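# Move six desk flasks into incubator and close it

## Task

Move every one of the six flasks on the desk onto the incubator's shelves. Each must lie flat directly on a shelf (never on top of another flask), keep the face that was up on the desk facing up, and have nothing sticking out beyond the shelf's front edge. When all are in, close the glass inner door completely, rotate its latch to horizontal, and close the outer door completely. Flasks that were already inside must also finish flat on shelves, unstacked and with their original side up. The task fails if any flask touches the floor, if either door is slammed open or closed, or if the robot falls over or ends up tilted.

## Robot and tools

ROBOT. A TidyBot++ mobile base (0.54 m long, 0.50 m wide, 0.38 m high) on four powered casters carries a single seven-joint arm with a two-finger gripper. The shoulder sits 0.12 m ahead of the base centre and 0.68 m above the floor. Arm segments: upper arm 0.42 m, forearm 0.31 m, hand 0.31 m to the hand point. Two cameras: base_camera, fixed low on the front of the base and looking ahead and down (644x364), and wrist_camera, a fisheye on the hand looking along it (644x476). The arm starts folded with the hand pointing down, sticking out up to 0.08 m past the base front.

FRAMES. Base frame: origin on the floor under the base centre, x forward, y left, z up, metres. The odometry frame is the base frame as it was at scene start; base_odometry reports x, y and heading (rad, left positive, -3.142 to 3.142) from wheel turns only, so slip shows as travel and drift builds up. base_tilt is in degrees, positive when leaning forward or right. hand_pose is the point midway between the finger pads, in the base frame; its z axis points out along the fingers, and the fingers close along its y axis.

move. One call carries one action built from these optional arguments:
- base: an object of relative offsets from where the base is when the command starts, along its own axes at that moment. translate_m (forward +, metres, -2 to 2), strafe_m (left +, metres, -2 to 2), rotate_rad (counter-clockwise from above +, radians, -6.3 to 6.3). Several keys may be combined; translation runs in a straight line.
- joints: an object of absolute targets by name, in radians. joint_1_rad (any angle; positive turns the arm clockwise seen from above, the opposite sense to heading), joint_2_rad (-2.249 to 2.249, shoulder, 0 is upper arm vertical, + leans forward), joint_3_rad (any angle), joint_4_rad (-2.579 to 2.579, elbow, 0 straight), joint_5_rad (any angle), joint_6_rad (-2.099 to 2.099, wrist), joint_7_rad (any angle, turns the hand about its axis; at 1.57 with the hand down the fingers open left-right). gripper_pos is an absolute value 0 to 1: 0 fully open (about 85 mm gap), 1 fully closed and squeezing hard. Unlimited joints go the short way round, so send steps below half a turn.
- target: one flat list of seven numbers, [x, y, z, qw, qx, qy, qz], an absolute pose of the hand point in the base frame (metres plus unit quaternion). With target, joints may only contain gripper_pos. The controller picks the joint angles and may swing the elbow; unreachable poses wander up to 10 s and end in time_out.
- speeds: caps for this action only. translate_m and strafe_m 0.05 to 0.5 m/s (give just one when both move), rotate_rad 0.1 to 1.57 rad/s.
- cameras: list of base_camera, wrist_camera or all; [] gives none.
- blocking: true (default) returns when everything rests; false returns within about 0.5 s while motion continues.
An unknown key makes the call invalid; an out-of-range number gets it refused. A refused call, or an unrequested stop, cancels the remaining move, wait and finished_scene calls in that reply.

OTHER TOOLS. wait(seconds 0 to 10, cameras) lets time pass and reports state. stop(cameras) brakes all running motions. zoom_image(camera, region [x0, y0, x1, y1] in pixels, at most 504 by 504) enlarges part of that camera's latest image. read_manual(section "licences") only returns licence text. finished_scene(scene = current scene number) ends the scene irreversibly; the result of the task must persist without the robot.

RESULT LINES. move gives done or the worst status. base_status, joint_status and hand_status per motion: done, moving, off_target (rested short, may still push), contact_stop or time_out (an unrequested stop), not_followed (a self-collision check withheld joint targets; "joint command not followed" or "pose unreachable" with a cause), stopped (your stop), torque_fault, limit_stop_at_motor_heat. hand_pose is the measured hand; hand_target is where the joint targets would place it. joint_positions are readings; motor_effort is percent of max torque with the action's peak in brackets. on_its_own lists uncommanded behaviour; pictures gives image order; earlier move shows a non-blocking move's state; scene_time is elapsed time. ARM HIT, MOTOR HOT and OVER-TEMPERATURE FAULT flag trouble. Thinking time also advances the simulation.

PRACTICAL NOTES. A hand pointing down can rise to roughly 0.94 m above the floor only near the base, lower further out. Hand poses usually settle within about 3 cm; fix residual error by adding (wanted minus measured) to the last target. Loads make the arm sag; to hold still, resend hand_target, not hand_pose, and never command a joint to its own reading while carrying something. A gripper reading of off_target at 1 means an object is held. Placed objects stop hand_pose descending even as commands go lower, so watch effort and images.

AVOID. The arm ignores obstacles and keeps pushing into desks, shelves and the base; hard contact can cause a torque fault (arm frozen 10 s) or tip the robot, especially when the arm snags above about 0.6 m while the base moves, or swings out sideways while extended. Back away to right a lean. Open and close doors slowly with low speeds so they do not slam. Never release a flask in mid-air or near the floor, do not squeeze a flask still resting on something, avoid fast swings of loads, and keep flasks flat and right side up throughout.

Each tool is called after "Request:" as name(argument=value, ...) on one line, values as JSON.

## Session

Request:
move(cameras=["all"])

Scene clock: 0.00 s.
base_odometry: x=+0.000 y=+0.000 heading=+0.000
base_tilt: forward=+0.8 right=-0.3
base_status: not commanded
joint_positions: joint_1_rad=-0.014 joint_2_rad=-0.335 joint_3_rad=+3.113 joint_4_rad=-2.512 joint_5_rad=+0.018 joint_6_rad=-0.880 joint_7_rad=+1.597 gripper_pos=+0.000
joint_status: not commanded
motor_effort: joint_1_rad=+0 joint_2_rad=-3 joint_3_rad=-1 joint_4_rad=+13 joint_5_rad=+0 joint_6_rad=+1 joint_7_rad=+0
hand_pose: x=+0.2653 y=+0.0023 z=+0.5899 quat_wxyz=(+0.011, +0.998, +0.039, +0.043) (m; base frame)
hand_target: x=+0.2661 y=+0.0023 z=+0.5904 quat_wxyz=(+0.011, +0.998, +0.039, +0.044) (m; base frame)
hand_status: not commanded
pictures: base_camera, wrist_camera

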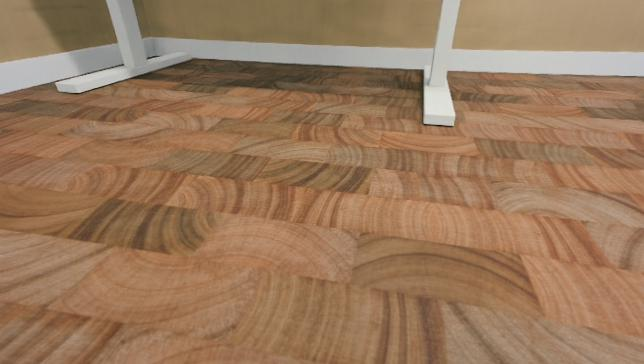

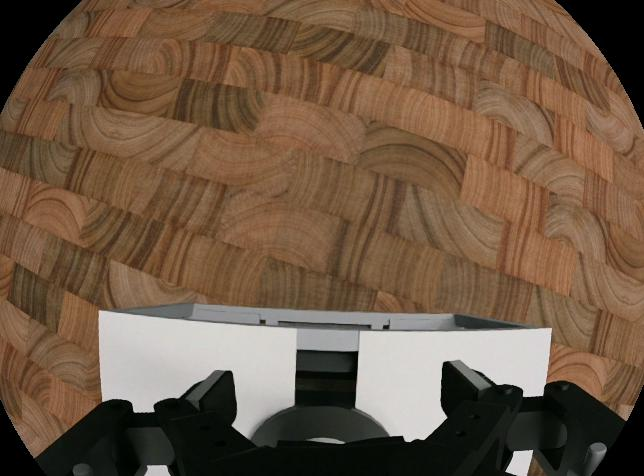

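Request:
move(joints={"joint_6_rad": 0.5}, cameras=["all"])

Scene clock: 10.80 s.
move: done
base_odometry: x=+0.000 y=+0.000 heading=+0.000
base_tilt: forward=+0.8 right=-0.3
base_status: not commanded
joint_positions: joint_1_rad=-0.014 joint_2_rad=-0.335 joint_3_rad=+3.113 joint_4_rad=-2.512 joint_5_rad=+0.018 joint_6_rad=+0.457 joint_7_rad=+1.597 gripper_pos=+0.000
joint_status: all done
motor_effort: joint_1_rad=+1(1) joint_2_rad=-7(8) joint_3_rad=+0(1) joint_4_rad=+19(19) joint_5_rad=-1(1) joint_6_rad=+9(9) joint_7_rad=+0(1)
hand_pose: x=+0.5459 y=+0.0230 z=+0.8538 quat_wxyz=(+0.001, +0.757, +0.037, +0.652) (m; base frame)
hand_target: x=+0.5479 y=+0.0234 z=+0.8680 quat_wxyz=(+0.000, +0.742, +0.037, +0.669) (m; base frame)
hand_status: not commanded
pictures: base_camera, wrist_camera
camera_calibration:
wrist_camera: T_world_to_cam=[[0.074724, -0.997177, -0.00736224, -0.00206857], [-0.15889, -0.00461729, -0.987286, 0.985135], [0.984464, 0.0749437, -0.158786, -0.26824], [0, 0, 0, 1]] pos_world=[0.420755, 0.0225888, 0.930001]

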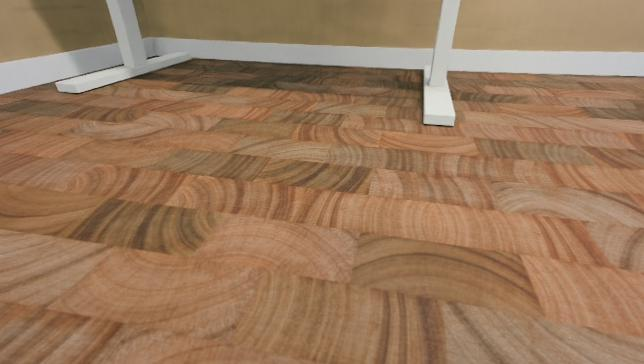

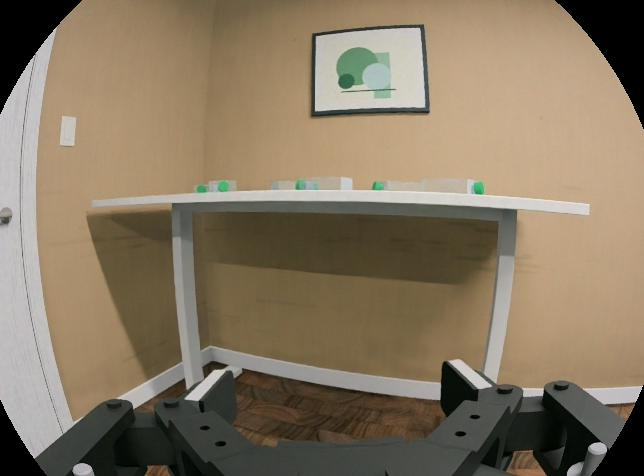

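Request:
move(joints={"joint_2_rad": -0.3, "joint_4_rad": -1.2, "joint_6_rad": -1.0}, cameras=["all"])

Request:
move(base={"rotate_rad": 1.2}, cameras=["all"])

Request:
move(base={"rotate_rad": 1.2}, cameras=["all"])

Request:
move(base={"rotate_rad": 1.2}, cameras=["all"])

Request:
move(base={"rotate_rad": 1.3}, cameras=["all"])

Scene clock: 25.73 s.
move: done
base_odometry: x=+0.000 y=+0.000 heading=+0.000
base_tilt: forward=+0.8 right=-0.3
base_status: not commanded
joint_positions: joint_1_rad=-0.014 joint_2_rad=-0.324 joint_3_rad=+3.113 joint_4_rad=-1.222 joint_5_rad=+0.018 joint_6_rad=-0.960 joint_7_rad=+1.597 gripper_pos=+0.000
joint_status: all done
motor_effort: joint_1_rad=+1(2) joint_2_rad=-7(11) joint_3_rad=+0(1) joint_4_rad=+18(22) joint_5_rad=+0(1) joint_6_rad=+9(10) joint_7_rad=+0(1)
hand_pose: x=+0.5288 y=+0.0184 z=+1.1884 quat_wxyz=(+0.008, +0.800, +0.029, +0.599) (m; base frame)
hand_target: x=+0.5348 y=+0.0182 z=+1.1784 quat_wxyz=(+0.008, +0.813, +0.029, +0.582) (m; base frame)
hand_status: not commanded
pictures: base_camera, wrist_camera
camera_calibration:
wrist_camera: T_world_to_cam=[[0.0491664, -0.998726, -0.0113372, 0.0153732], [-0.293098, -0.00357596, -0.956076, 1.34657], [0.954817, 0.0503297, -0.292901, -0.0222904], [0, 0, 0, 1]] pos_world=[0.415204, 0.0212908, 1.28107]

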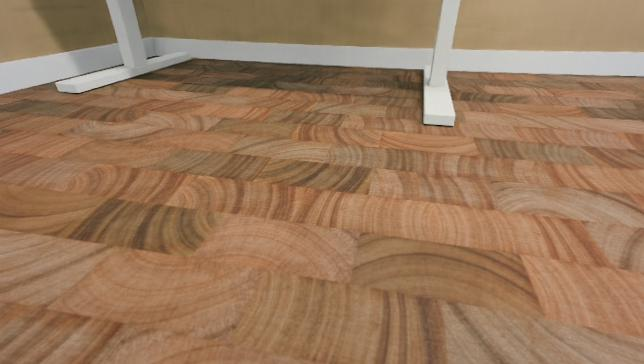

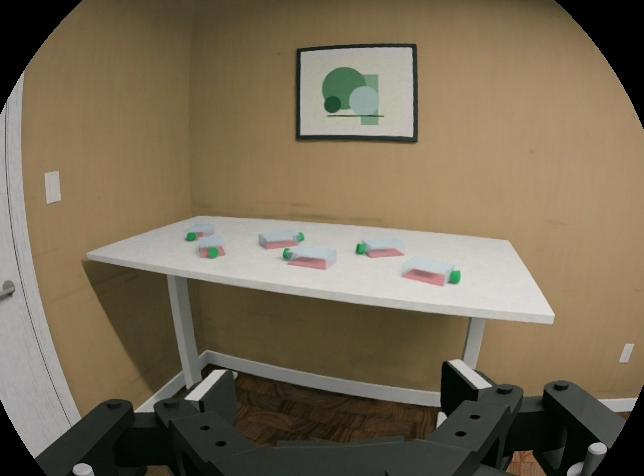

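Scene clock: 27.77 s.
move: done
base_odometry: x=+0.000 y=+0.000 heading=+1.200
base_tilt: forward=+0.8 right=-0.3
base_status: done
joint_positions: joint_1_rad=-0.014 joint_2_rad=-0.315 joint_3_rad=+3.113 joint_4_rad=-1.222 joint_5_rad=+0.018 joint_6_rad=-0.962 joint_7_rad=+1.597 gripper_pos=+0.000
joint_status: not commanded
motor_effort: joint_1_rad=+0(2) joint_2_rad=-7(9) joint_3_rad=+0(2) joint_4_rad=+18(19) joint_5_rad=+0(1) joint_6_rad=+8(9) joint_7_rad=+0(1)
hand_pose: x=+0.5331 y=+0.0185 z=+1.1842 quat_wxyz=(+0.008, +0.804, +0.030, +0.594) (m; base frame)
hand_target: x=+0.5348 y=+0.0182 z=+1.1784 quat_wxyz=(+0.008, +0.813, +0.029, +0.582) (m; base frame)
hand_status: not commanded
pictures: base_camera, wrist_camera
camera_calibration:
wrist_camera: T_world_to_cam=[[0.0491337, -0.998725, -0.0115644, 0.0154823], [-0.303183, -0.00388145, -0.952925, 1.34547], [0.951665, 0.0503268, -0.302987, -0.014033], [0, 0, 0, 1]] pos_world=[0.420518, 0.0213912, 1.27806]

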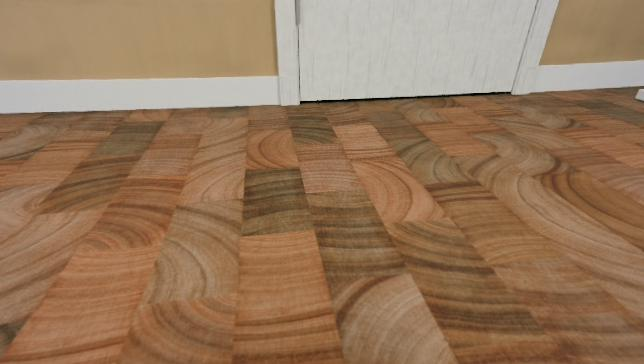

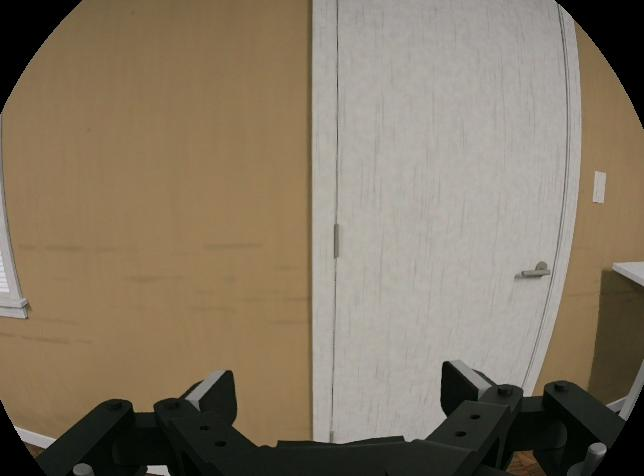

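Scene clock: 29.80 s.
move: done
base_odometry: x=+0.000 y=+0.000 heading=+2.399
base_tilt: forward=+0.8 right=-0.3
base_status: done
joint_positions: joint_1_rad=-0.014 joint_2_rad=-0.314 joint_3_rad=+3.113 joint_4_rad=-1.222 joint_5_rad=+0.018 joint_6_rad=-0.962 joint_7_rad=+1.597 gripper_pos=+0.000
joint_status: not commanded
motor_effort: joint_1_rad=+0(2) joint_2_rad=-7(9) joint_3_rad=+0(2) joint_4_rad=+19(19) joint_5_rad=+0(1) joint_6_rad=+9(9) joint_7_rad=+0(1)
hand_pose: x=+0.5334 y=+0.0185 z=+1.1838 quat_wxyz=(+0.008, +0.804, +0.030, +0.594) (m; base frame)
hand_target: x=+0.5348 y=+0.0182 z=+1.1784 quat_wxyz=(+0.008, +0.813, +0.029, +0.582) (m; base frame)
hand_status: not commanded
pictures: base_camera, wrist_camera
camera_calibration:
wrist_camera: T_world_to_cam=[[0.0492167, -0.99872, -0.011647, 0.0155308], [-0.304088, -0.00387578, -0.952636, 1.34542], [0.951372, 0.0504273, -0.30389, -0.0132006], [0, 0, 0, 1]] pos_world=[0.420919, 0.0213912, 1.27786]

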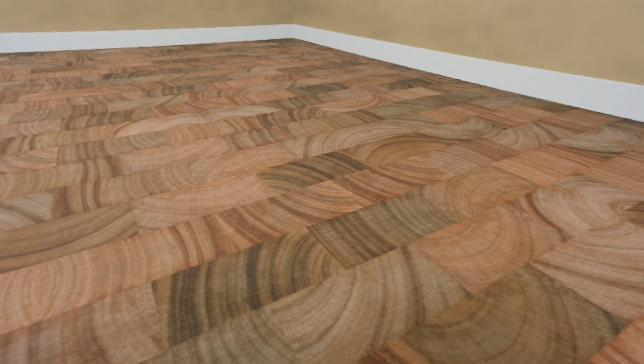

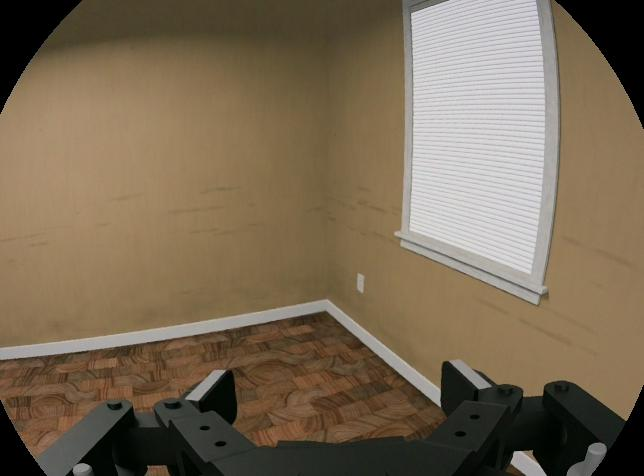

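Scene clock: 31.83 s.
move: done
base_odometry: x=+0.000 y=+0.000 heading=-2.684
base_tilt: forward=+0.8 right=-0.3
base_status: done
joint_positions: joint_1_rad=-0.014 joint_2_rad=-0.314 joint_3_rad=+3.113 joint_4_rad=-1.222 joint_5_rad=+0.018 joint_6_rad=-0.962 joint_7_rad=+1.597 gripper_pos=+0.000
joint_status: not commanded
motor_effort: joint_1_rad=+1(2) joint_2_rad=-7(10) joint_3_rad=+0(2) joint_4_rad=+18(19) joint_5_rad=+0(1) joint_6_rad=+9(9) joint_7_rad=+0(1)
hand_pose: x=+0.5336 y=+0.0186 z=+1.1836 quat_wxyz=(+0.008, +0.804, +0.030, +0.594) (m; base frame)
hand_target: x=+0.5348 y=+0.0182 z=+1.1784 quat_wxyz=(+0.008, +0.813, +0.029, +0.582) (m; base frame)
hand_status: not commanded
pictures: base_camera, wrist_camera
camera_calibration:
wrist_camera: T_world_to_cam=[[0.049239, -0.99872, -0.0115819, 0.015521], [-0.304776, -0.00398123, -0.952416, 1.34533], [0.95115, 0.0504259, -0.304582, -0.0125747], [0, 0, 0, 1]] pos_world=[0.42122, 0.0214913, 1.27766]

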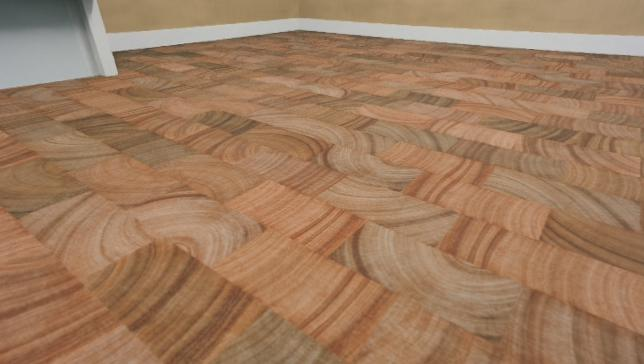

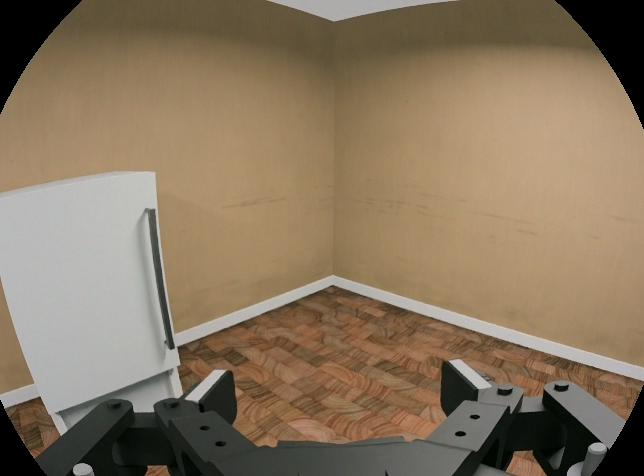

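Scene clock: 33.93 s.
move: done
base_odometry: x=+0.000 y=+0.000 heading=-1.385
base_tilt: forward=+0.8 right=-0.3
base_status: done
joint_positions: joint_1_rad=-0.014 joint_2_rad=-0.313 joint_3_rad=+3.113 joint_4_rad=-1.222 joint_5_rad=+0.018 joint_6_rad=-0.963 joint_7_rad=+1.597 gripper_pos=+0.000
joint_status: not commanded
motor_effort: joint_1_rad=+1(2) joint_2_rad=-7(9) joint_3_rad=-1(2) joint_4_rad=+18(19) joint_5_rad=+0(1) joint_6_rad=+9(9) joint_7_rad=+0(0)
hand_pose: x=+0.5339 y=+0.0186 z=+1.1833 quat_wxyz=(+0.008, +0.804, +0.030, +0.593) (m; base frame)
hand_target: x=+0.5348 y=+0.0182 z=+1.1784 quat_wxyz=(+0.008, +0.813, +0.029, +0.582) (m; base frame)
hand_status: not commanded
pictures: base_camera, wrist_camera
camera_calibration:
wrist_camera: T_world_to_cam=[[0.0493581, -0.998714, -0.0115606, 0.0154266], [-0.305494, -0.00407596, -0.952185, 1.34524], [0.950914, 0.0505298, -0.305302, -0.0119048], [0, 0, 0, 1]] pos_world=[0.421521, 0.0214914, 1.27746]

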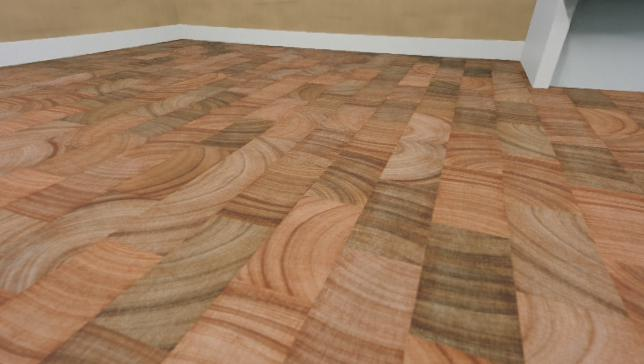

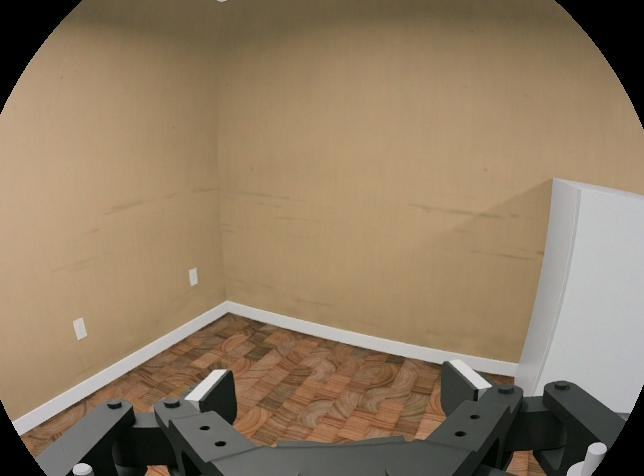

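Request:
move(base={"rotate_rad": -0.65}, cameras=["all"])

Request:
zoom_image(camera="wrist_camera", region=[120, 130, 520, 430])

Scene clock: 40.00 s.
move: done
base_odometry: x=+0.000 y=+0.000 heading=-2.033
base_tilt: forward=+0.8 right=-0.3
base_status: done
joint_positions: joint_1_rad=-0.014 joint_2_rad=-0.313 joint_3_rad=+3.113 joint_4_rad=-1.222 joint_5_rad=+0.018 joint_6_rad=-0.963 joint_7_rad=+1.597 gripper_pos=+0.000
joint_status: not commanded
motor_effort: joint_1_rad=+1(2) joint_2_rad=-7(9) joint_3_rad=+0(2) joint_4_rad=+18(19) joint_5_rad=+0(1) joint_6_rad=+9(9) joint_7_rad=+0(1)
hand_pose: x=+0.5338 y=+0.0186 z=+1.1832 quat_wxyz=(+0.008, +0.804, +0.030, +0.593) (m; base frame)
hand_target: x=+0.5348 y=+0.0182 z=+1.1784 quat_wxyz=(+0.008, +0.813, +0.029, +0.582) (m; base frame)
hand_status: not commanded
pictures: base_camera, wrist_camera
camera_calibration:
wrist_camera: T_world_to_cam=[[0.0492264, -0.99872, -0.0116454, 0.0155843], [-0.305892, -0.00397594, -0.952058, 1.34518], [0.950793, 0.0504286, -0.305696, -0.0114742], [0, 0, 0, 1]] pos_world=[0.421622, 0.0214913, 1.27736]

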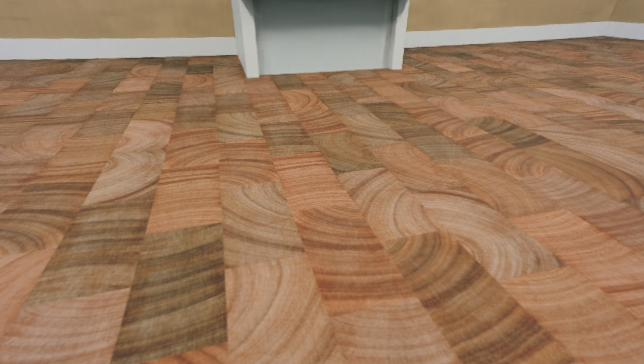

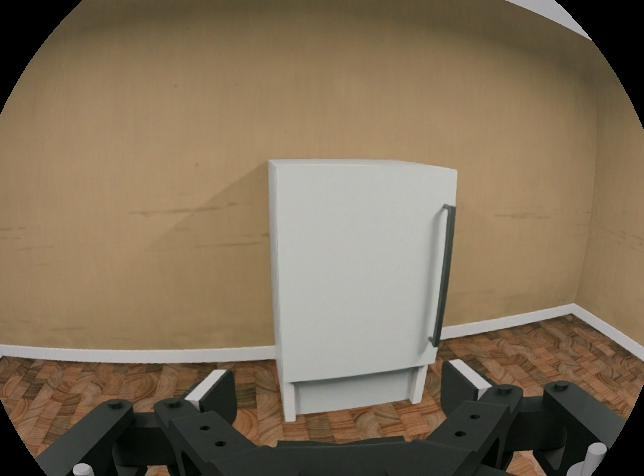

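Scaled by 1.260.

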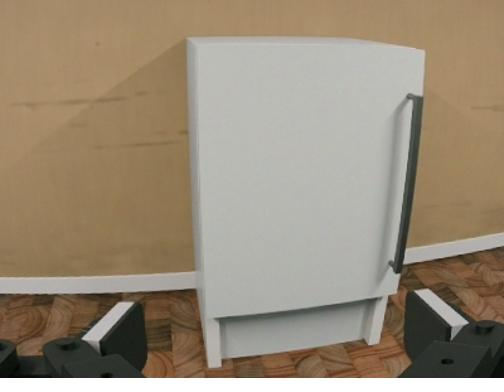

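Request:
move(base={"translate_m": 0.829, "strafe_m": -0.283, "rotate_rad": 0.206}, cameras=["all"])

Request:
zoom_image(camera="wrist_camera", region=[90, 80, 590, 470])

Scene clock: 102.30 s.
move: done
base_odometry: x=-0.623 y=-0.616 heading=-1.827
base_tilt: forward=+0.8 right=-0.3
base_status: done
joint_positions: joint_1_rad=-0.014 joint_2_rad=-0.303 joint_3_rad=+3.112 joint_4_rad=-1.218 joint_5_rad=+0.018 joint_6_rad=-0.965 joint_7_rad=+1.597 gripper_pos=+0.000
joint_status: not commanded
motor_effort: joint_1_rad=+0(3) joint_2_rad=-7(12) joint_3_rad=+0(3) joint_4_rad=+18(19) joint_5_rad=+0(1) joint_6_rad=+9(9) joint_7_rad=+0(1)
hand_pose: x=+0.5383 y=+0.0192 z=+1.1805 quat_wxyz=(+0.008, +0.807, +0.030, +0.590) (m; base frame)
hand_target: x=+0.5348 y=+0.0182 z=+1.1784 quat_wxyz=(+0.008, +0.813, +0.029, +0.582) (m; base frame)
hand_status: not commanded
pictures: base_camera, wrist_camera
camera_calibration:
wrist_camera: T_world_to_cam=[[0.0500808, -0.998676, -0.0117258, 0.01555], [-0.313595, -0.00457698, -0.949546, 1.34522], [0.948235, 0.0512311, -0.313409, -0.00596505], [0, 0, 0, 1]] pos_world=[0.42673, 0.0219921, 1.27566]

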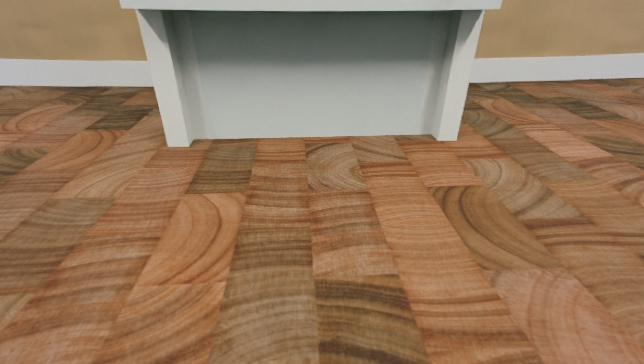

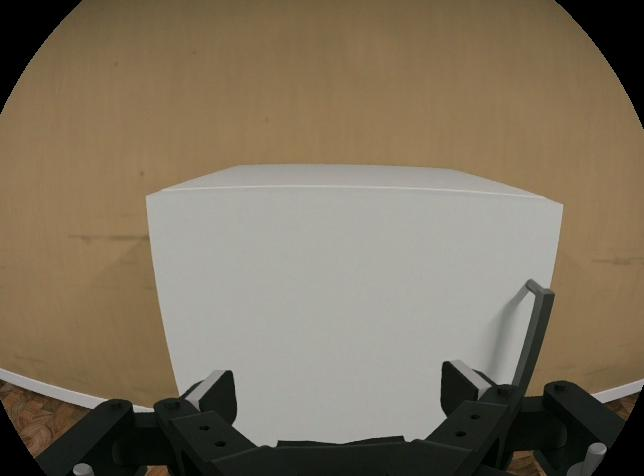

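Scaled by 1.008.

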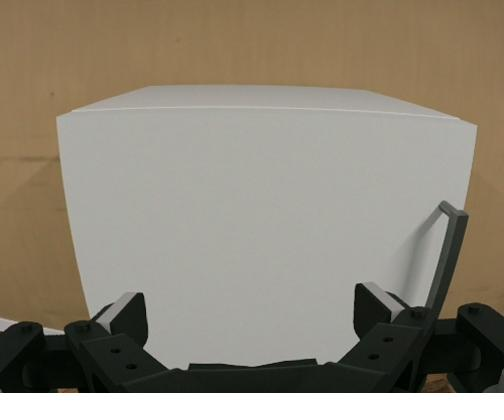

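Request:
move(base={"translate_m": 0.1, "strafe_m": -0.33, "rotate_rad": 0.037}, target=[0.62, 0.0, 0.82, 0, 0.7071, 0, 0.7071], cameras=["all"])

Scene clock: 150.20 s.
move: done
base_odometry: x=-0.968 y=-0.629 heading=-1.789
base_tilt: forward=+0.8 right=-0.3
base_status: done
joint_positions: joint_1_rad=-0.014 joint_2_rad=+0.084 joint_3_rad=+3.127 joint_4_rad=-2.542 joint_5_rad=+0.018 joint_6_rad=+1.053 joint_7_rad=+1.597 gripper_pos=+0.000
joint_status: not commanded
motor_effort: joint_1_rad=+1(2) joint_2_rad=-17(20) joint_3_rad=-1(3) joint_4_rad=+13(22) joint_5_rad=+0(1) joint_6_rad=+9(10) joint_7_rad=+0(0)
hand_pose: x=+0.6200 y=+0.0204 z=+0.8270 quat_wxyz=(-0.004, +0.707, +0.027, +0.706) (m; base frame)
hand_target: x=+0.6200 y=+0.0000 z=+0.8200 quat_wxyz=(+0.000, +0.707, +0.000, +0.707) (m; base frame)
hand_status: done (0.022 m and 3.2 deg from the pose sent, 0.370 m and 18.0 deg at the start)
pictures: base_camera, wrist_camera
camera_calibration:
wrist_camera: T_world_to_cam=[[0.0720095, -0.997203, -0.0200083, 0.0017659], [-0.0135095, 0.0190834, -0.999727, 0.890198], [0.997312, 0.0722601, -0.0120975, -0.474434], [0, 0, 0, 1]] pos_world=[0.485057, 0.0190556, 0.884251]

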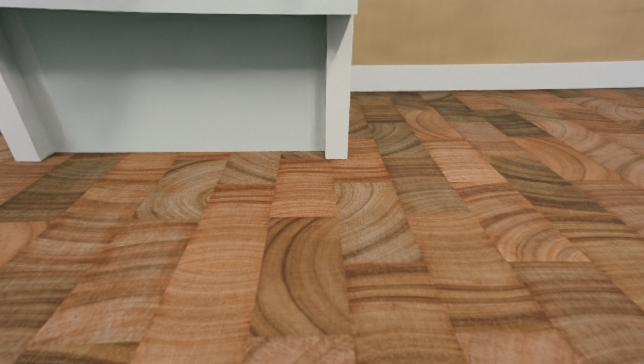

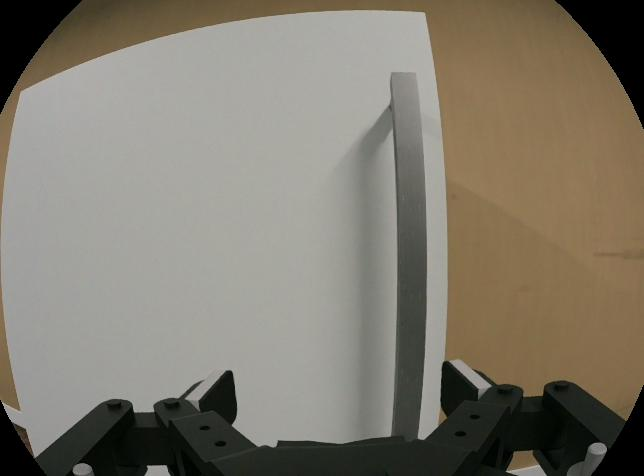

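Request:
move(target=[0.74, -0.062, 0.82, 0.0159, 0.7069, -0.0159, 0.7069], cameras=["wrist_camera"])

Scene clock: 168.57 s.
move: done
base_odometry: x=-0.968 y=-0.629 heading=-1.789
base_tilt: forward=+0.8 right=-0.3
base_status: not commanded
joint_positions: joint_1_rad=+0.134 joint_2_rad=+0.307 joint_3_rad=+3.128 joint_4_rad=-2.235 joint_5_rad=+0.091 joint_6_rad=+1.014 joint_7_rad=+1.569 gripper_pos=+0.000
joint_status: not commanded
motor_effort: joint_1_rad=+1(2) joint_2_rad=-27(27) joint_3_rad=-2(2) joint_4_rad=+14(15) joint_5_rad=-1(1) joint_6_rad=+9(9) joint_7_rad=+0(1)
hand_pose: x=+0.7320 y=-0.0493 z=+0.8361 quat_wxyz=(+0.032, +0.692, +0.001, +0.721) (m; base frame)
hand_target: x=+0.7400 y=-0.0620 z=+0.8200 quat_wxyz=(+0.016, +0.707, -0.016, +0.707) (m; base frame)
hand_status: done (0.022 m and 3.5 deg from the pose sent, 0.146 m and 5.5 deg at the start)
pictures: wrist_camera
camera_calibration:
wrist_camera: T_world_to_cam=[[-0.0151713, -0.999861, -0.00686788, -0.0228927], [0.0307186, 0.00639935, -0.999508, 0.868945], [0.999413, -0.0153748, 0.0306172, -0.622509], [0, 0, 0, 1]] pos_world=[0.595104, -0.0380212, 0.887419]

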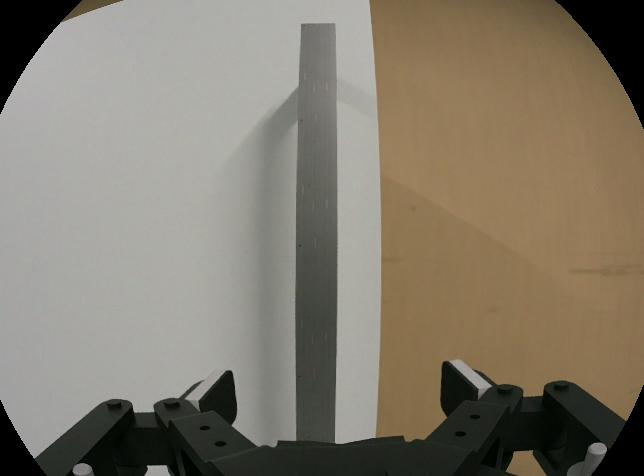

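Request:
move(target=[0.845, -0.054, 0.81, 0.0, 0.7071, -0.0, 0.7071], cameras=["wrist_camera"])

Scene clock: 177.23 s.
move: done
base_odometry: x=-0.968 y=-0.629 heading=-1.789
base_tilt: forward=+0.8 right=-0.3
base_status: not commanded
joint_positions: joint_1_rad=+0.143 joint_2_rad=+0.502 joint_3_rad=+3.121 joint_4_rad=-1.918 joint_5_rad=+0.121 joint_6_rad=+0.893 joint_7_rad=+1.560 gripper_pos=+0.000
joint_status: not commanded
motor_effort: joint_1_rad=+1(2) joint_2_rad=-35(36) joint_3_rad=-2(2) joint_4_rad=+16(17) joint_5_rad=-1(1) joint_6_rad=+9(9) joint_7_rad=+0(0)
hand_pose: x=+0.8364 y=-0.0604 z=+0.8275 quat_wxyz=(+0.033, +0.692, +0.010, +0.721) (m; base frame)
hand_target: x=+0.8450 y=-0.0540 z=+0.8100 quat_wxyz=(+0.000, +0.707, +0.000, +0.707) (m; base frame)
hand_status: done (0.021 m and 4.5 deg from the pose sent, 0.116 m and 4.3 deg at the start)
pictures: wrist_camera
camera_calibration:
wrist_camera: T_world_to_cam=[[-0.00291031, -0.999969, 0.00732842, -0.0545036], [0.0301206, -0.00741279, -0.999519, 0.856823], [0.999542, -0.00268817, 0.0301412, -0.725774], [0, 0, 0, 1]] pos_world=[0.699475, -0.0501014, 0.878686]

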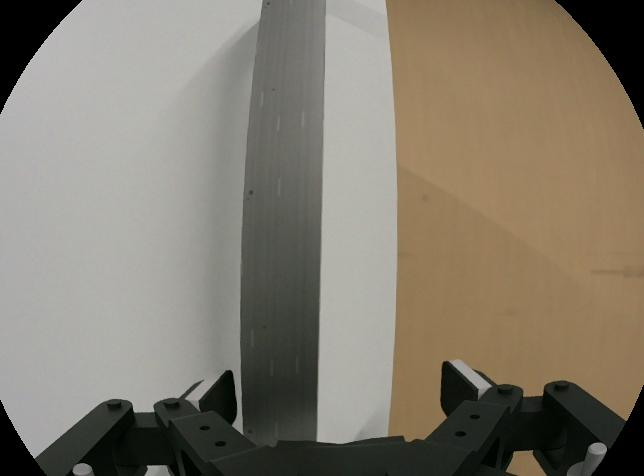

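Request:
move(target=[0.848, -0.034, 0.795, 0.0, 0.7071, -0.0, 0.7071], cameras=["wrist_camera"])

Scene clock: 190.07 s.
move: done
base_odometry: x=-0.968 y=-0.629 heading=-1.789
base_tilt: forward=+0.8 right=-0.3
base_status: not commanded
joint_positions: joint_1_rad=+0.107 joint_2_rad=+0.530 joint_3_rad=+3.121 joint_4_rad=-1.918 joint_5_rad=+0.117 joint_6_rad=+0.891 joint_7_rad=+1.560 gripper_pos=+0.000
joint_status: not commanded
motor_effort: joint_1_rad=+1(2) joint_2_rad=-35(36) joint_3_rad=-2(3) joint_4_rad=+16(17) joint_5_rad=-1(1) joint_6_rad=+9(9) joint_7_rad=+0(1)
hand_pose: x=+0.8421 y=-0.0361 z=+0.8073 quat_wxyz=(+0.018, +0.702, +0.019, +0.711) (m; base frame)
hand_target: x=+0.8480 y=-0.0340 z=+0.7950 quat_wxyz=(+0.000, +0.707, +0.000, +0.707) (m; base frame)
hand_status: done (0.014 m and 3.2 deg from the pose sent, 0.043 m and 4.5 deg at the start)
pictures: wrist_camera
camera_calibration:
wrist_camera: T_world_to_cam=[[0.0295209, -0.999564, 0.000499506, -0.051881], [0.00179423, -0.000446733, -0.999998, 0.86112], [0.999563, 0.0295217, 0.00178025, -0.70666], [0, 0, 0, 1]] pos_world=[0.706337, -0.0306118, 0.862402]

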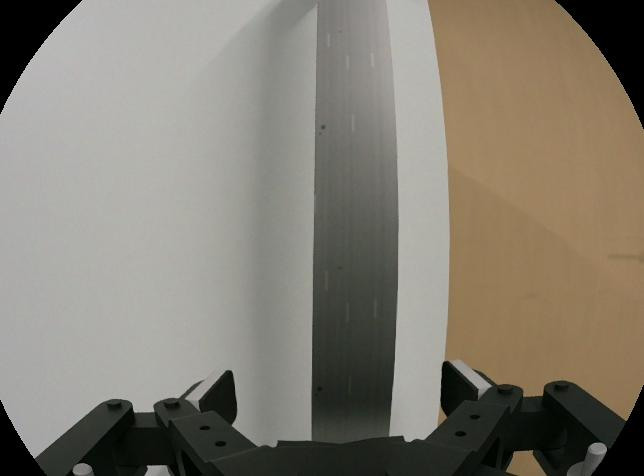

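Request:
move(target=[0.858, -0.031, 0.795, 0.0, 0.7071, -0.0, 0.7071], cameras=[])

Request:
move(joints={"gripper_pos": 0.6}, cameras=["wrist_camera"])

Scene clock: 196.43 s.
move: done
base_odometry: x=-0.968 y=-0.629 heading=-1.789
base_tilt: forward=+0.8 right=-0.2
base_status: not commanded
joint_positions: joint_1_rad=+0.104 joint_2_rad=+0.542 joint_3_rad=+3.121 joint_4_rad=-1.890 joint_5_rad=+0.117 joint_6_rad=+0.891 joint_7_rad=+1.560 gripper_pos=+0.000
joint_status: not commanded
motor_effort: joint_1_rad=+1(1) joint_2_rad=-36(36) joint_3_rad=-2(2) joint_4_rad=+16(17) joint_5_rad=-1(1) joint_6_rad=+9(9) joint_7_rad=+0(0)
hand_pose: x=+0.8501 y=-0.0347 z=+0.8125 quat_wxyz=(+0.018, +0.697, +0.021, +0.717) (m; base frame)
hand_target: x=+0.8580 y=-0.0310 z=+0.7950 quat_wxyz=(+0.000, +0.707, +0.000, +0.707) (m; base frame)
hand_status: done (0.020 m and 3.5 deg from the pose sent, 0.021 m and 3.2 deg at the start)
pictures: none
No camera images: "cameras" was empty.

Scene clock: 197.30 s.
move: done
base_odometry: x=-0.968 y=-0.629 heading=-1.789
base_tilt: forward=+0.8 right=-0.3
base_status: not commanded
joint_positions: joint_1_rad=+0.104 joint_2_rad=+0.542 joint_3_rad=+3.121 joint_4_rad=-1.890 joint_5_rad=+0.117 joint_6_rad=+0.891 joint_7_rad=+1.560 gripper_pos=+0.600
joint_status: all done
motor_effort: joint_1_rad=-1(1) joint_2_rad=-35(36) joint_3_rad=-2(3) joint_4_rad=+16(17) joint_5_rad=+0(1) joint_6_rad=+9(9) joint_7_rad=+0(0)
hand_pose: x=+0.8501 y=-0.0347 z=+0.8125 quat_wxyz=(+0.018, +0.697, +0.021, +0.717) (m; base frame)
hand_target: x=+0.8580 y=-0.0310 z=+0.7950 quat_wxyz=(+0.000, +0.707, +0.000, +0.707) (m; base frame)
hand_status: not commanded
pictures: wrist_camera
camera_calibration:
wrist_camera: T_world_to_cam=[[0.0323938, -0.999473, 0.00199983, -0.0543425], [0.01685, -0.00145448, -0.999857, 0.853308], [0.999333, 0.0324229, 0.016794, -0.726712], [0, 0, 0, 1]] pos_world=[0.713609, -0.0295106, 0.865499]

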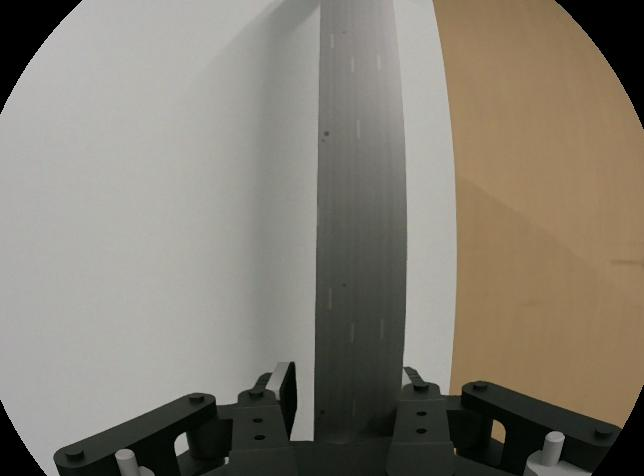

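Request:
move(joints={"gripper_pos": 0.74}, cameras=["wrist_camera"])

Scene clock: 202.17 s.
move: done
base_odometry: x=-0.968 y=-0.629 heading=-1.789
base_tilt: forward=+0.8 right=-0.3
base_status: not commanded
joint_positions: joint_1_rad=+0.103 joint_2_rad=+0.542 joint_3_rad=+3.126 joint_4_rad=-1.891 joint_5_rad=+0.107 joint_6_rad=+0.891 joint_7_rad=+1.558 gripper_pos=+0.728
joint_status: all done
motor_effort: joint_1_rad=+0(5) joint_2_rad=-34(36) joint_3_rad=-2(6) joint_4_rad=+19(19) joint_5_rad=+2(4) joint_6_rad=+8(9) joint_7_rad=+2(3)
hand_pose: x=+0.8501 y=-0.0396 z=+0.8122 quat_wxyz=(+0.020, +0.697, +0.014, +0.716) (m; base frame)
hand_target: x=+0.8580 y=-0.0310 z=+0.7950 quat_wxyz=(+0.000, +0.707, +0.000, +0.707) (m; base frame)
hand_status: not commanded
pictures: wrist_camera
camera_calibration:
wrist_camera: T_world_to_cam=[[0.0210081, -0.999768, -0.00470764, -0.04413], [0.0167335, 0.00505963, -0.999847, 0.853409], [0.999639, 0.0209261, 0.0168359, -0.727253], [0, 0, 0, 1]] pos_world=[0.713637, -0.0332192, 0.865315]

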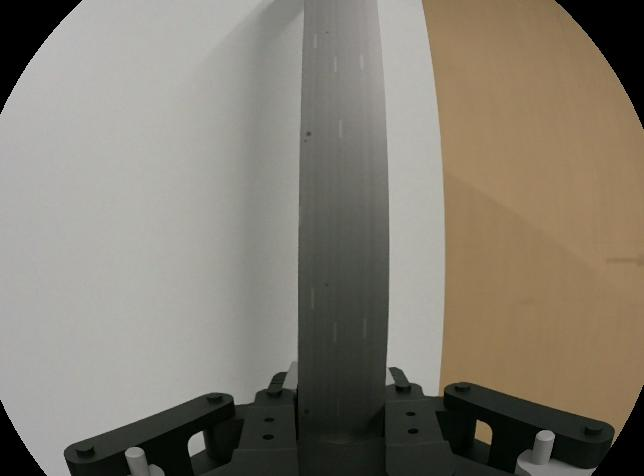

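Request:
move(joints={"gripper_pos": 0.86}, cameras=[])

Request:
move(base={"translate_m": -0.057, "strafe_m": 0.081, "rotate_rad": -0.087}, speeds={"translate_m": 0.08, "rotate_rad": 0.1}, cameras=["wrist_camera"])

Scene clock: 216.60 s.
move: off_target
base_odometry: x=-0.968 y=-0.629 heading=-1.789
base_tilt: forward=+0.8 right=-0.3
base_status: not commanded
joint_positions: joint_1_rad=+0.102 joint_2_rad=+0.542 joint_3_rad=+3.126 joint_4_rad=-1.891 joint_5_rad=+0.104 joint_6_rad=+0.891 joint_7_rad=+1.552 gripper_pos=+0.735
joint_status: gripper_pos off_target (ended at +0.735, target +0.860)
motor_effort: joint_1_rad=+0(2) joint_2_rad=-34(35) joint_3_rad=+0(1) joint_4_rad=+20(21) joint_5_rad=+3(3) joint_6_rad=+9(9) joint_7_rad=+4(5)
hand_pose: x=+0.8501 y=-0.0397 z=+0.8122 quat_wxyz=(+0.018, +0.697, +0.011, +0.716) (m; base frame)
hand_target: x=+0.8580 y=-0.0310 z=+0.7950 quat_wxyz=(+0.000, +0.707, +0.000, +0.707) (m; base frame)
hand_status: not commanded
pictures: none
No camera images: "cameras" was empty.

Scene clock: 218.37 s.
move: done
base_odometry: x=-0.876 y=-0.591 heading=-1.876
base_tilt: forward=+0.8 right=-0.3
base_status: done
joint_positions: joint_1_rad=+0.104 joint_2_rad=+0.557 joint_3_rad=+3.127 joint_4_rad=-1.868 joint_5_rad=+0.092 joint_6_rad=+0.888 joint_7_rad=+1.548 gripper_pos=+0.739
joint_status: not commanded
motor_effort: joint_1_rad=-4(6) joint_2_rad=-35(45) joint_3_rad=-4(6) joint_4_rad=+14(18) joint_5_rad=+4(6) joint_6_rad=+8(11) joint_7_rad=+3(6)
hand_pose: x=+0.8572 y=-0.0457 z=+0.8120 quat_wxyz=(+0.018, +0.696, +0.003, +0.718) (m; base frame)
hand_target: x=+0.8580 y=-0.0310 z=+0.7950 quat_wxyz=(+0.000, +0.707, +0.000, +0.707) (m; base frame)
hand_status: not commanded
pictures: wrist_camera
camera_calibration:
wrist_camera: T_world_to_cam=[[0.00715107, -0.999716, -0.022723, -0.0239403], [0.0222229, 0.0228768, -0.999491, 0.848986], [0.999727, 0.00664246, 0.0223802, -0.739359], [0, 0, 0, 1]] pos_world=[0.720462, -0.0384444, 0.864557]

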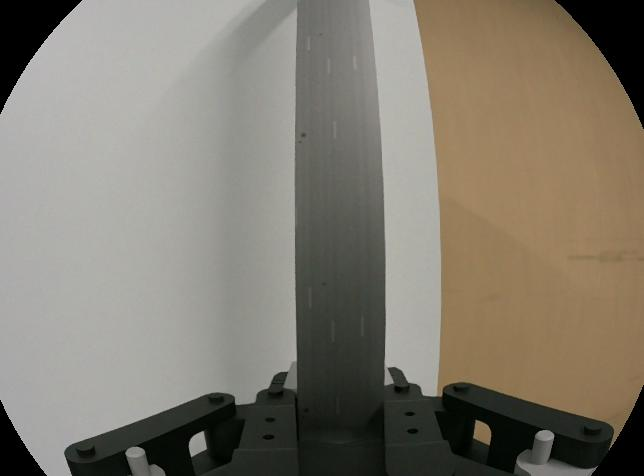

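Request:
move(base={"translate_m": -0.057, "strafe_m": 0.081, "rotate_rad": -0.087}, speeds={"translate_m": 0.08, "rotate_rad": 0.1}, cameras=["wrist_camera", "base_camera"])

Scene clock: 225.77 s.
move: done
base_odometry: x=-0.782 y=-0.561 heading=-1.964
base_tilt: forward=+0.8 right=-0.3
base_status: done
joint_positions: joint_1_rad=+0.098 joint_2_rad=+0.558 joint_3_rad=+3.126 joint_4_rad=-1.867 joint_5_rad=+0.084 joint_6_rad=+0.888 joint_7_rad=+1.548 gripper_pos=+0.739
joint_status: not commanded
motor_effort: joint_1_rad=-2(7) joint_2_rad=-35(38) joint_3_rad=-3(6) joint_4_rad=+14(17) joint_5_rad=+5(6) joint_6_rad=+8(10) joint_7_rad=+2(4)
hand_pose: x=+0.8575 y=-0.0423 z=+0.8122 quat_wxyz=(+0.016, +0.695, +0.001, +0.718) (m; base frame)
hand_target: x=+0.8580 y=-0.0310 z=+0.7950 quat_wxyz=(+0.000, +0.707, +0.000, +0.707) (m; base frame)
hand_status: not commanded
pictures: base_camera, wrist_camera
camera_calibration:
wrist_camera: T_world_to_cam=[[0.008901, -0.999558, -0.0283771, -0.0173166], [0.022786, 0.0285736, -0.999332, 0.84868], [0.999701, 0.00824846, 0.0230302, -0.740263], [0, 0, 0, 1]] pos_world=[0.720857, -0.0354528, 0.864671]

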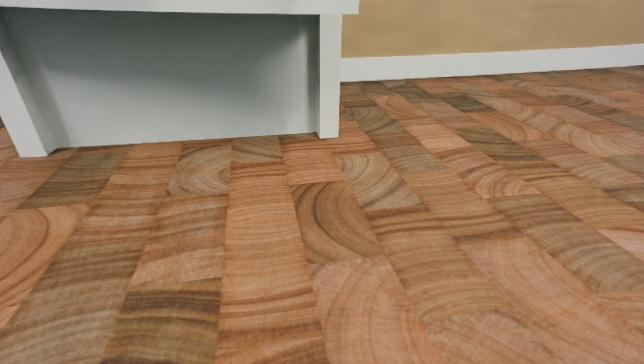

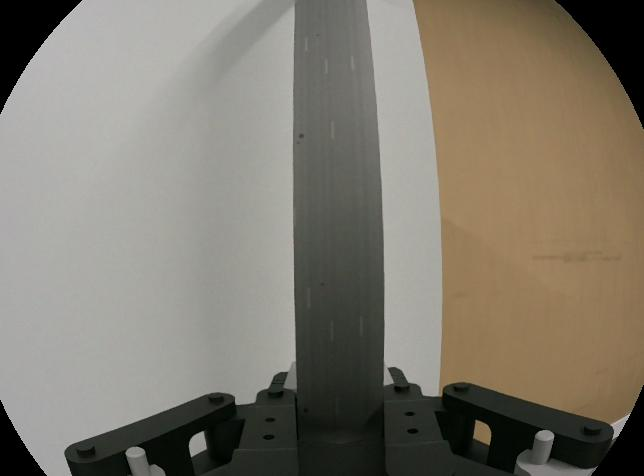

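Request:
move(base={"translate_m": -0.106, "strafe_m": 0.167, "rotate_rad": -0.1745}, speeds={"translate_m": 0.1, "rotate_rad": 0.1}, cameras=[])

Request:
move(base={"translate_m": -0.106, "strafe_m": 0.167, "rotate_rad": -0.1745}, speeds={"translate_m": 0.1, "rotate_rad": 0.1}, cameras=["wrist_camera", "base_camera"])

Scene clock: 232.63 s.
move: done
base_odometry: x=-0.587 y=-0.527 heading=-2.139
base_tilt: forward=+0.8 right=-0.3
base_status: done
joint_positions: joint_1_rad=+0.088 joint_2_rad=+0.558 joint_3_rad=+3.120 joint_4_rad=-1.866 joint_5_rad=+0.075 joint_6_rad=+0.888 joint_7_rad=+1.548 gripper_pos=+0.739
joint_status: not commanded
motor_effort: joint_1_rad=+0(8) joint_2_rad=-37(39) joint_3_rad=-2(5) joint_4_rad=+13(16) joint_5_rad=+7(8) joint_6_rad=+8(10) joint_7_rad=+3(5)
hand_pose: x=+0.8582 y=-0.0335 z=+0.8124 quat_wxyz=(+0.010, +0.695, +0.001, +0.719) (m; base frame)
hand_target: x=+0.8580 y=-0.0310 z=+0.7950 quat_wxyz=(+0.000, +0.707, +0.000, +0.707) (m; base frame)
hand_status: not commanded
pictures: none
No camera images: "cameras" was empty.

Scene clock: 235.17 s.
move: done
base_odometry: x=-0.389 y=-0.528 heading=-2.314
base_tilt: forward=+0.8 right=-0.3
base_status: done
joint_positions: joint_1_rad=+0.077 joint_2_rad=+0.560 joint_3_rad=+3.112 joint_4_rad=-1.864 joint_5_rad=+0.067 joint_6_rad=+0.888 joint_7_rad=+1.548 gripper_pos=+0.739
joint_status: not commanded
motor_effort: joint_1_rad=+0(11) joint_2_rad=-37(41) joint_3_rad=-1(6) joint_4_rad=+12(15) joint_5_rad=+8(9) joint_6_rad=+7(9) joint_7_rad=+4(5)
hand_pose: x=+0.8592 y=-0.0233 z=+0.8125 quat_wxyz=(+0.002, +0.695, +0.002, +0.719) (m; base frame)
hand_target: x=+0.8580 y=-0.0310 z=+0.7950 quat_wxyz=(+0.000, +0.707, +0.000, +0.707) (m; base frame)
hand_status: not commanded
pictures: base_camera, wrist_camera
camera_calibration:
wrist_camera: T_world_to_cam=[[0.0285347, -0.998494, -0.046862, -0.000235351], [0.0238506, 0.0475478, -0.998584, 0.847321], [0.999308, 0.0273766, 0.0251714, -0.743025], [0, 0, 0, 1]] pos_world=[0.722309, -0.0201818, 0.864814]

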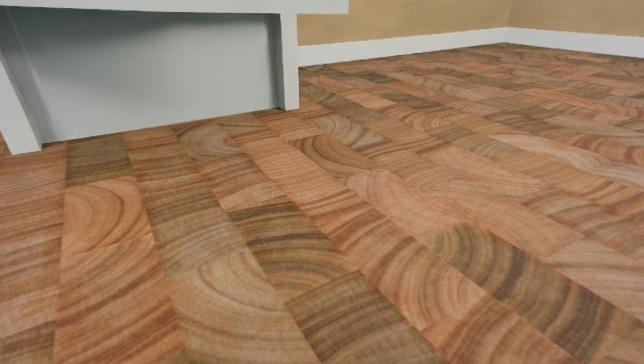

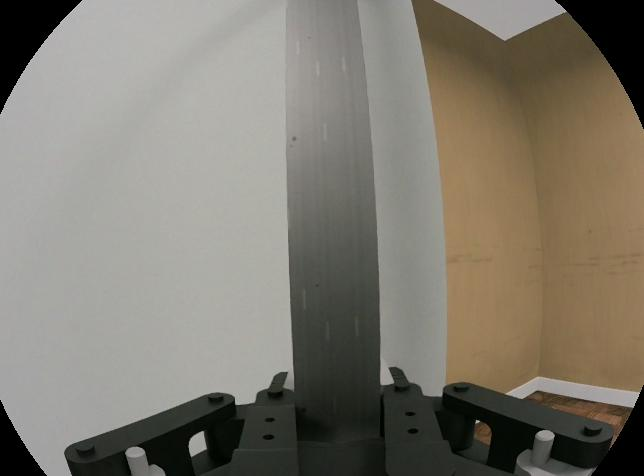

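Request:
move(base={"translate_m": -0.1047, "strafe_m": 0.1725, "rotate_rad": -0.1745}, speeds={"translate_m": 0.1, "rotate_rad": 0.1}, cameras=[])

Request:
move(base={"translate_m": -0.1047, "strafe_m": 0.1725, "rotate_rad": -0.1745}, speeds={"translate_m": 0.1, "rotate_rad": 0.1}, cameras=["wrist_camera", "base_camera"])

Scene clock: 256.27 s.
move: done
base_odometry: x=-0.191 y=-0.567 heading=-2.490
base_tilt: forward=+0.8 right=-0.3
base_status: done
joint_positions: joint_1_rad=+0.071 joint_2_rad=+0.561 joint_3_rad=+3.109 joint_4_rad=-1.862 joint_5_rad=+0.062 joint_6_rad=+0.888 joint_7_rad=+1.548 gripper_pos=+0.739
joint_status: not commanded
motor_effort: joint_1_rad=+2(12) joint_2_rad=-38(40) joint_3_rad=+0(7) joint_4_rad=+12(15) joint_5_rad=+8(10) joint_6_rad=+8(10) joint_7_rad=+3(5)
hand_pose: x=+0.8602 y=-0.0179 z=+0.8126 quat_wxyz=(-0.001, +0.694, +0.002, +0.720) (m; base frame)
hand_target: x=+0.8580 y=-0.0310 z=+0.7950 quat_wxyz=(+0.000, +0.707, +0.000, +0.707) (m; base frame)
hand_status: not commanded
pictures: none
No camera images: "cameras" was empty.

Scene clock: 258.83 s.
move: done
base_odometry: x=-0.003 y=-0.641 heading=-2.665
base_tilt: forward=+0.8 right=-0.3
base_status: done
joint_positions: joint_1_rad=+0.063 joint_2_rad=+0.564 joint_3_rad=+3.107 joint_4_rad=-1.859 joint_5_rad=+0.059 joint_6_rad=+0.888 joint_7_rad=+1.548 gripper_pos=+0.739
joint_status: not commanded
motor_effort: joint_1_rad=+3(14) joint_2_rad=-38(42) joint_3_rad=+0(8) joint_4_rad=+11(14) joint_5_rad=+7(9) joint_6_rad=+8(10) joint_7_rad=+2(4)
hand_pose: x=+0.8614 y=-0.0116 z=+0.8127 quat_wxyz=(-0.005, +0.694, +0.003, +0.720) (m; base frame)
hand_target: x=+0.8580 y=-0.0310 z=+0.7950 quat_wxyz=(+0.000, +0.707, +0.000, +0.707) (m; base frame)
hand_status: not commanded
pictures: base_camera, wrist_camera
camera_calibration:
wrist_camera: T_world_to_cam=[[0.0416701, -0.997603, -0.0552416, 0.00691817], [0.0253124, 0.056326, -0.998092, 0.845352], [0.998811, 0.0401923, 0.0275988, -0.74685], [0, 0, 0, 1]] pos_world=[0.724275, -0.0106961, 0.864733]

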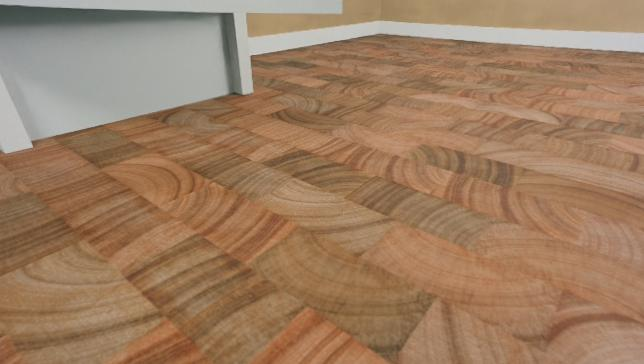

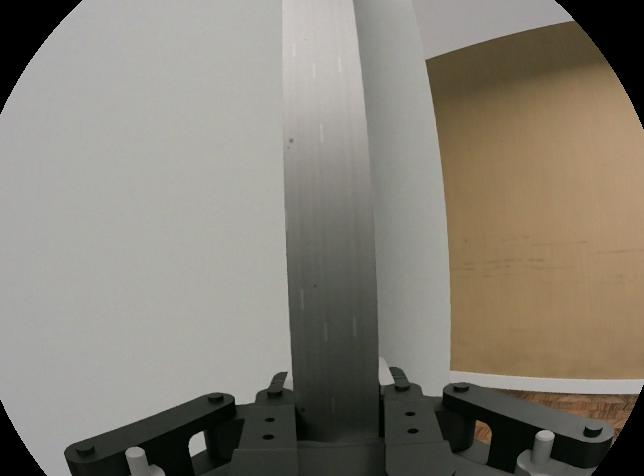

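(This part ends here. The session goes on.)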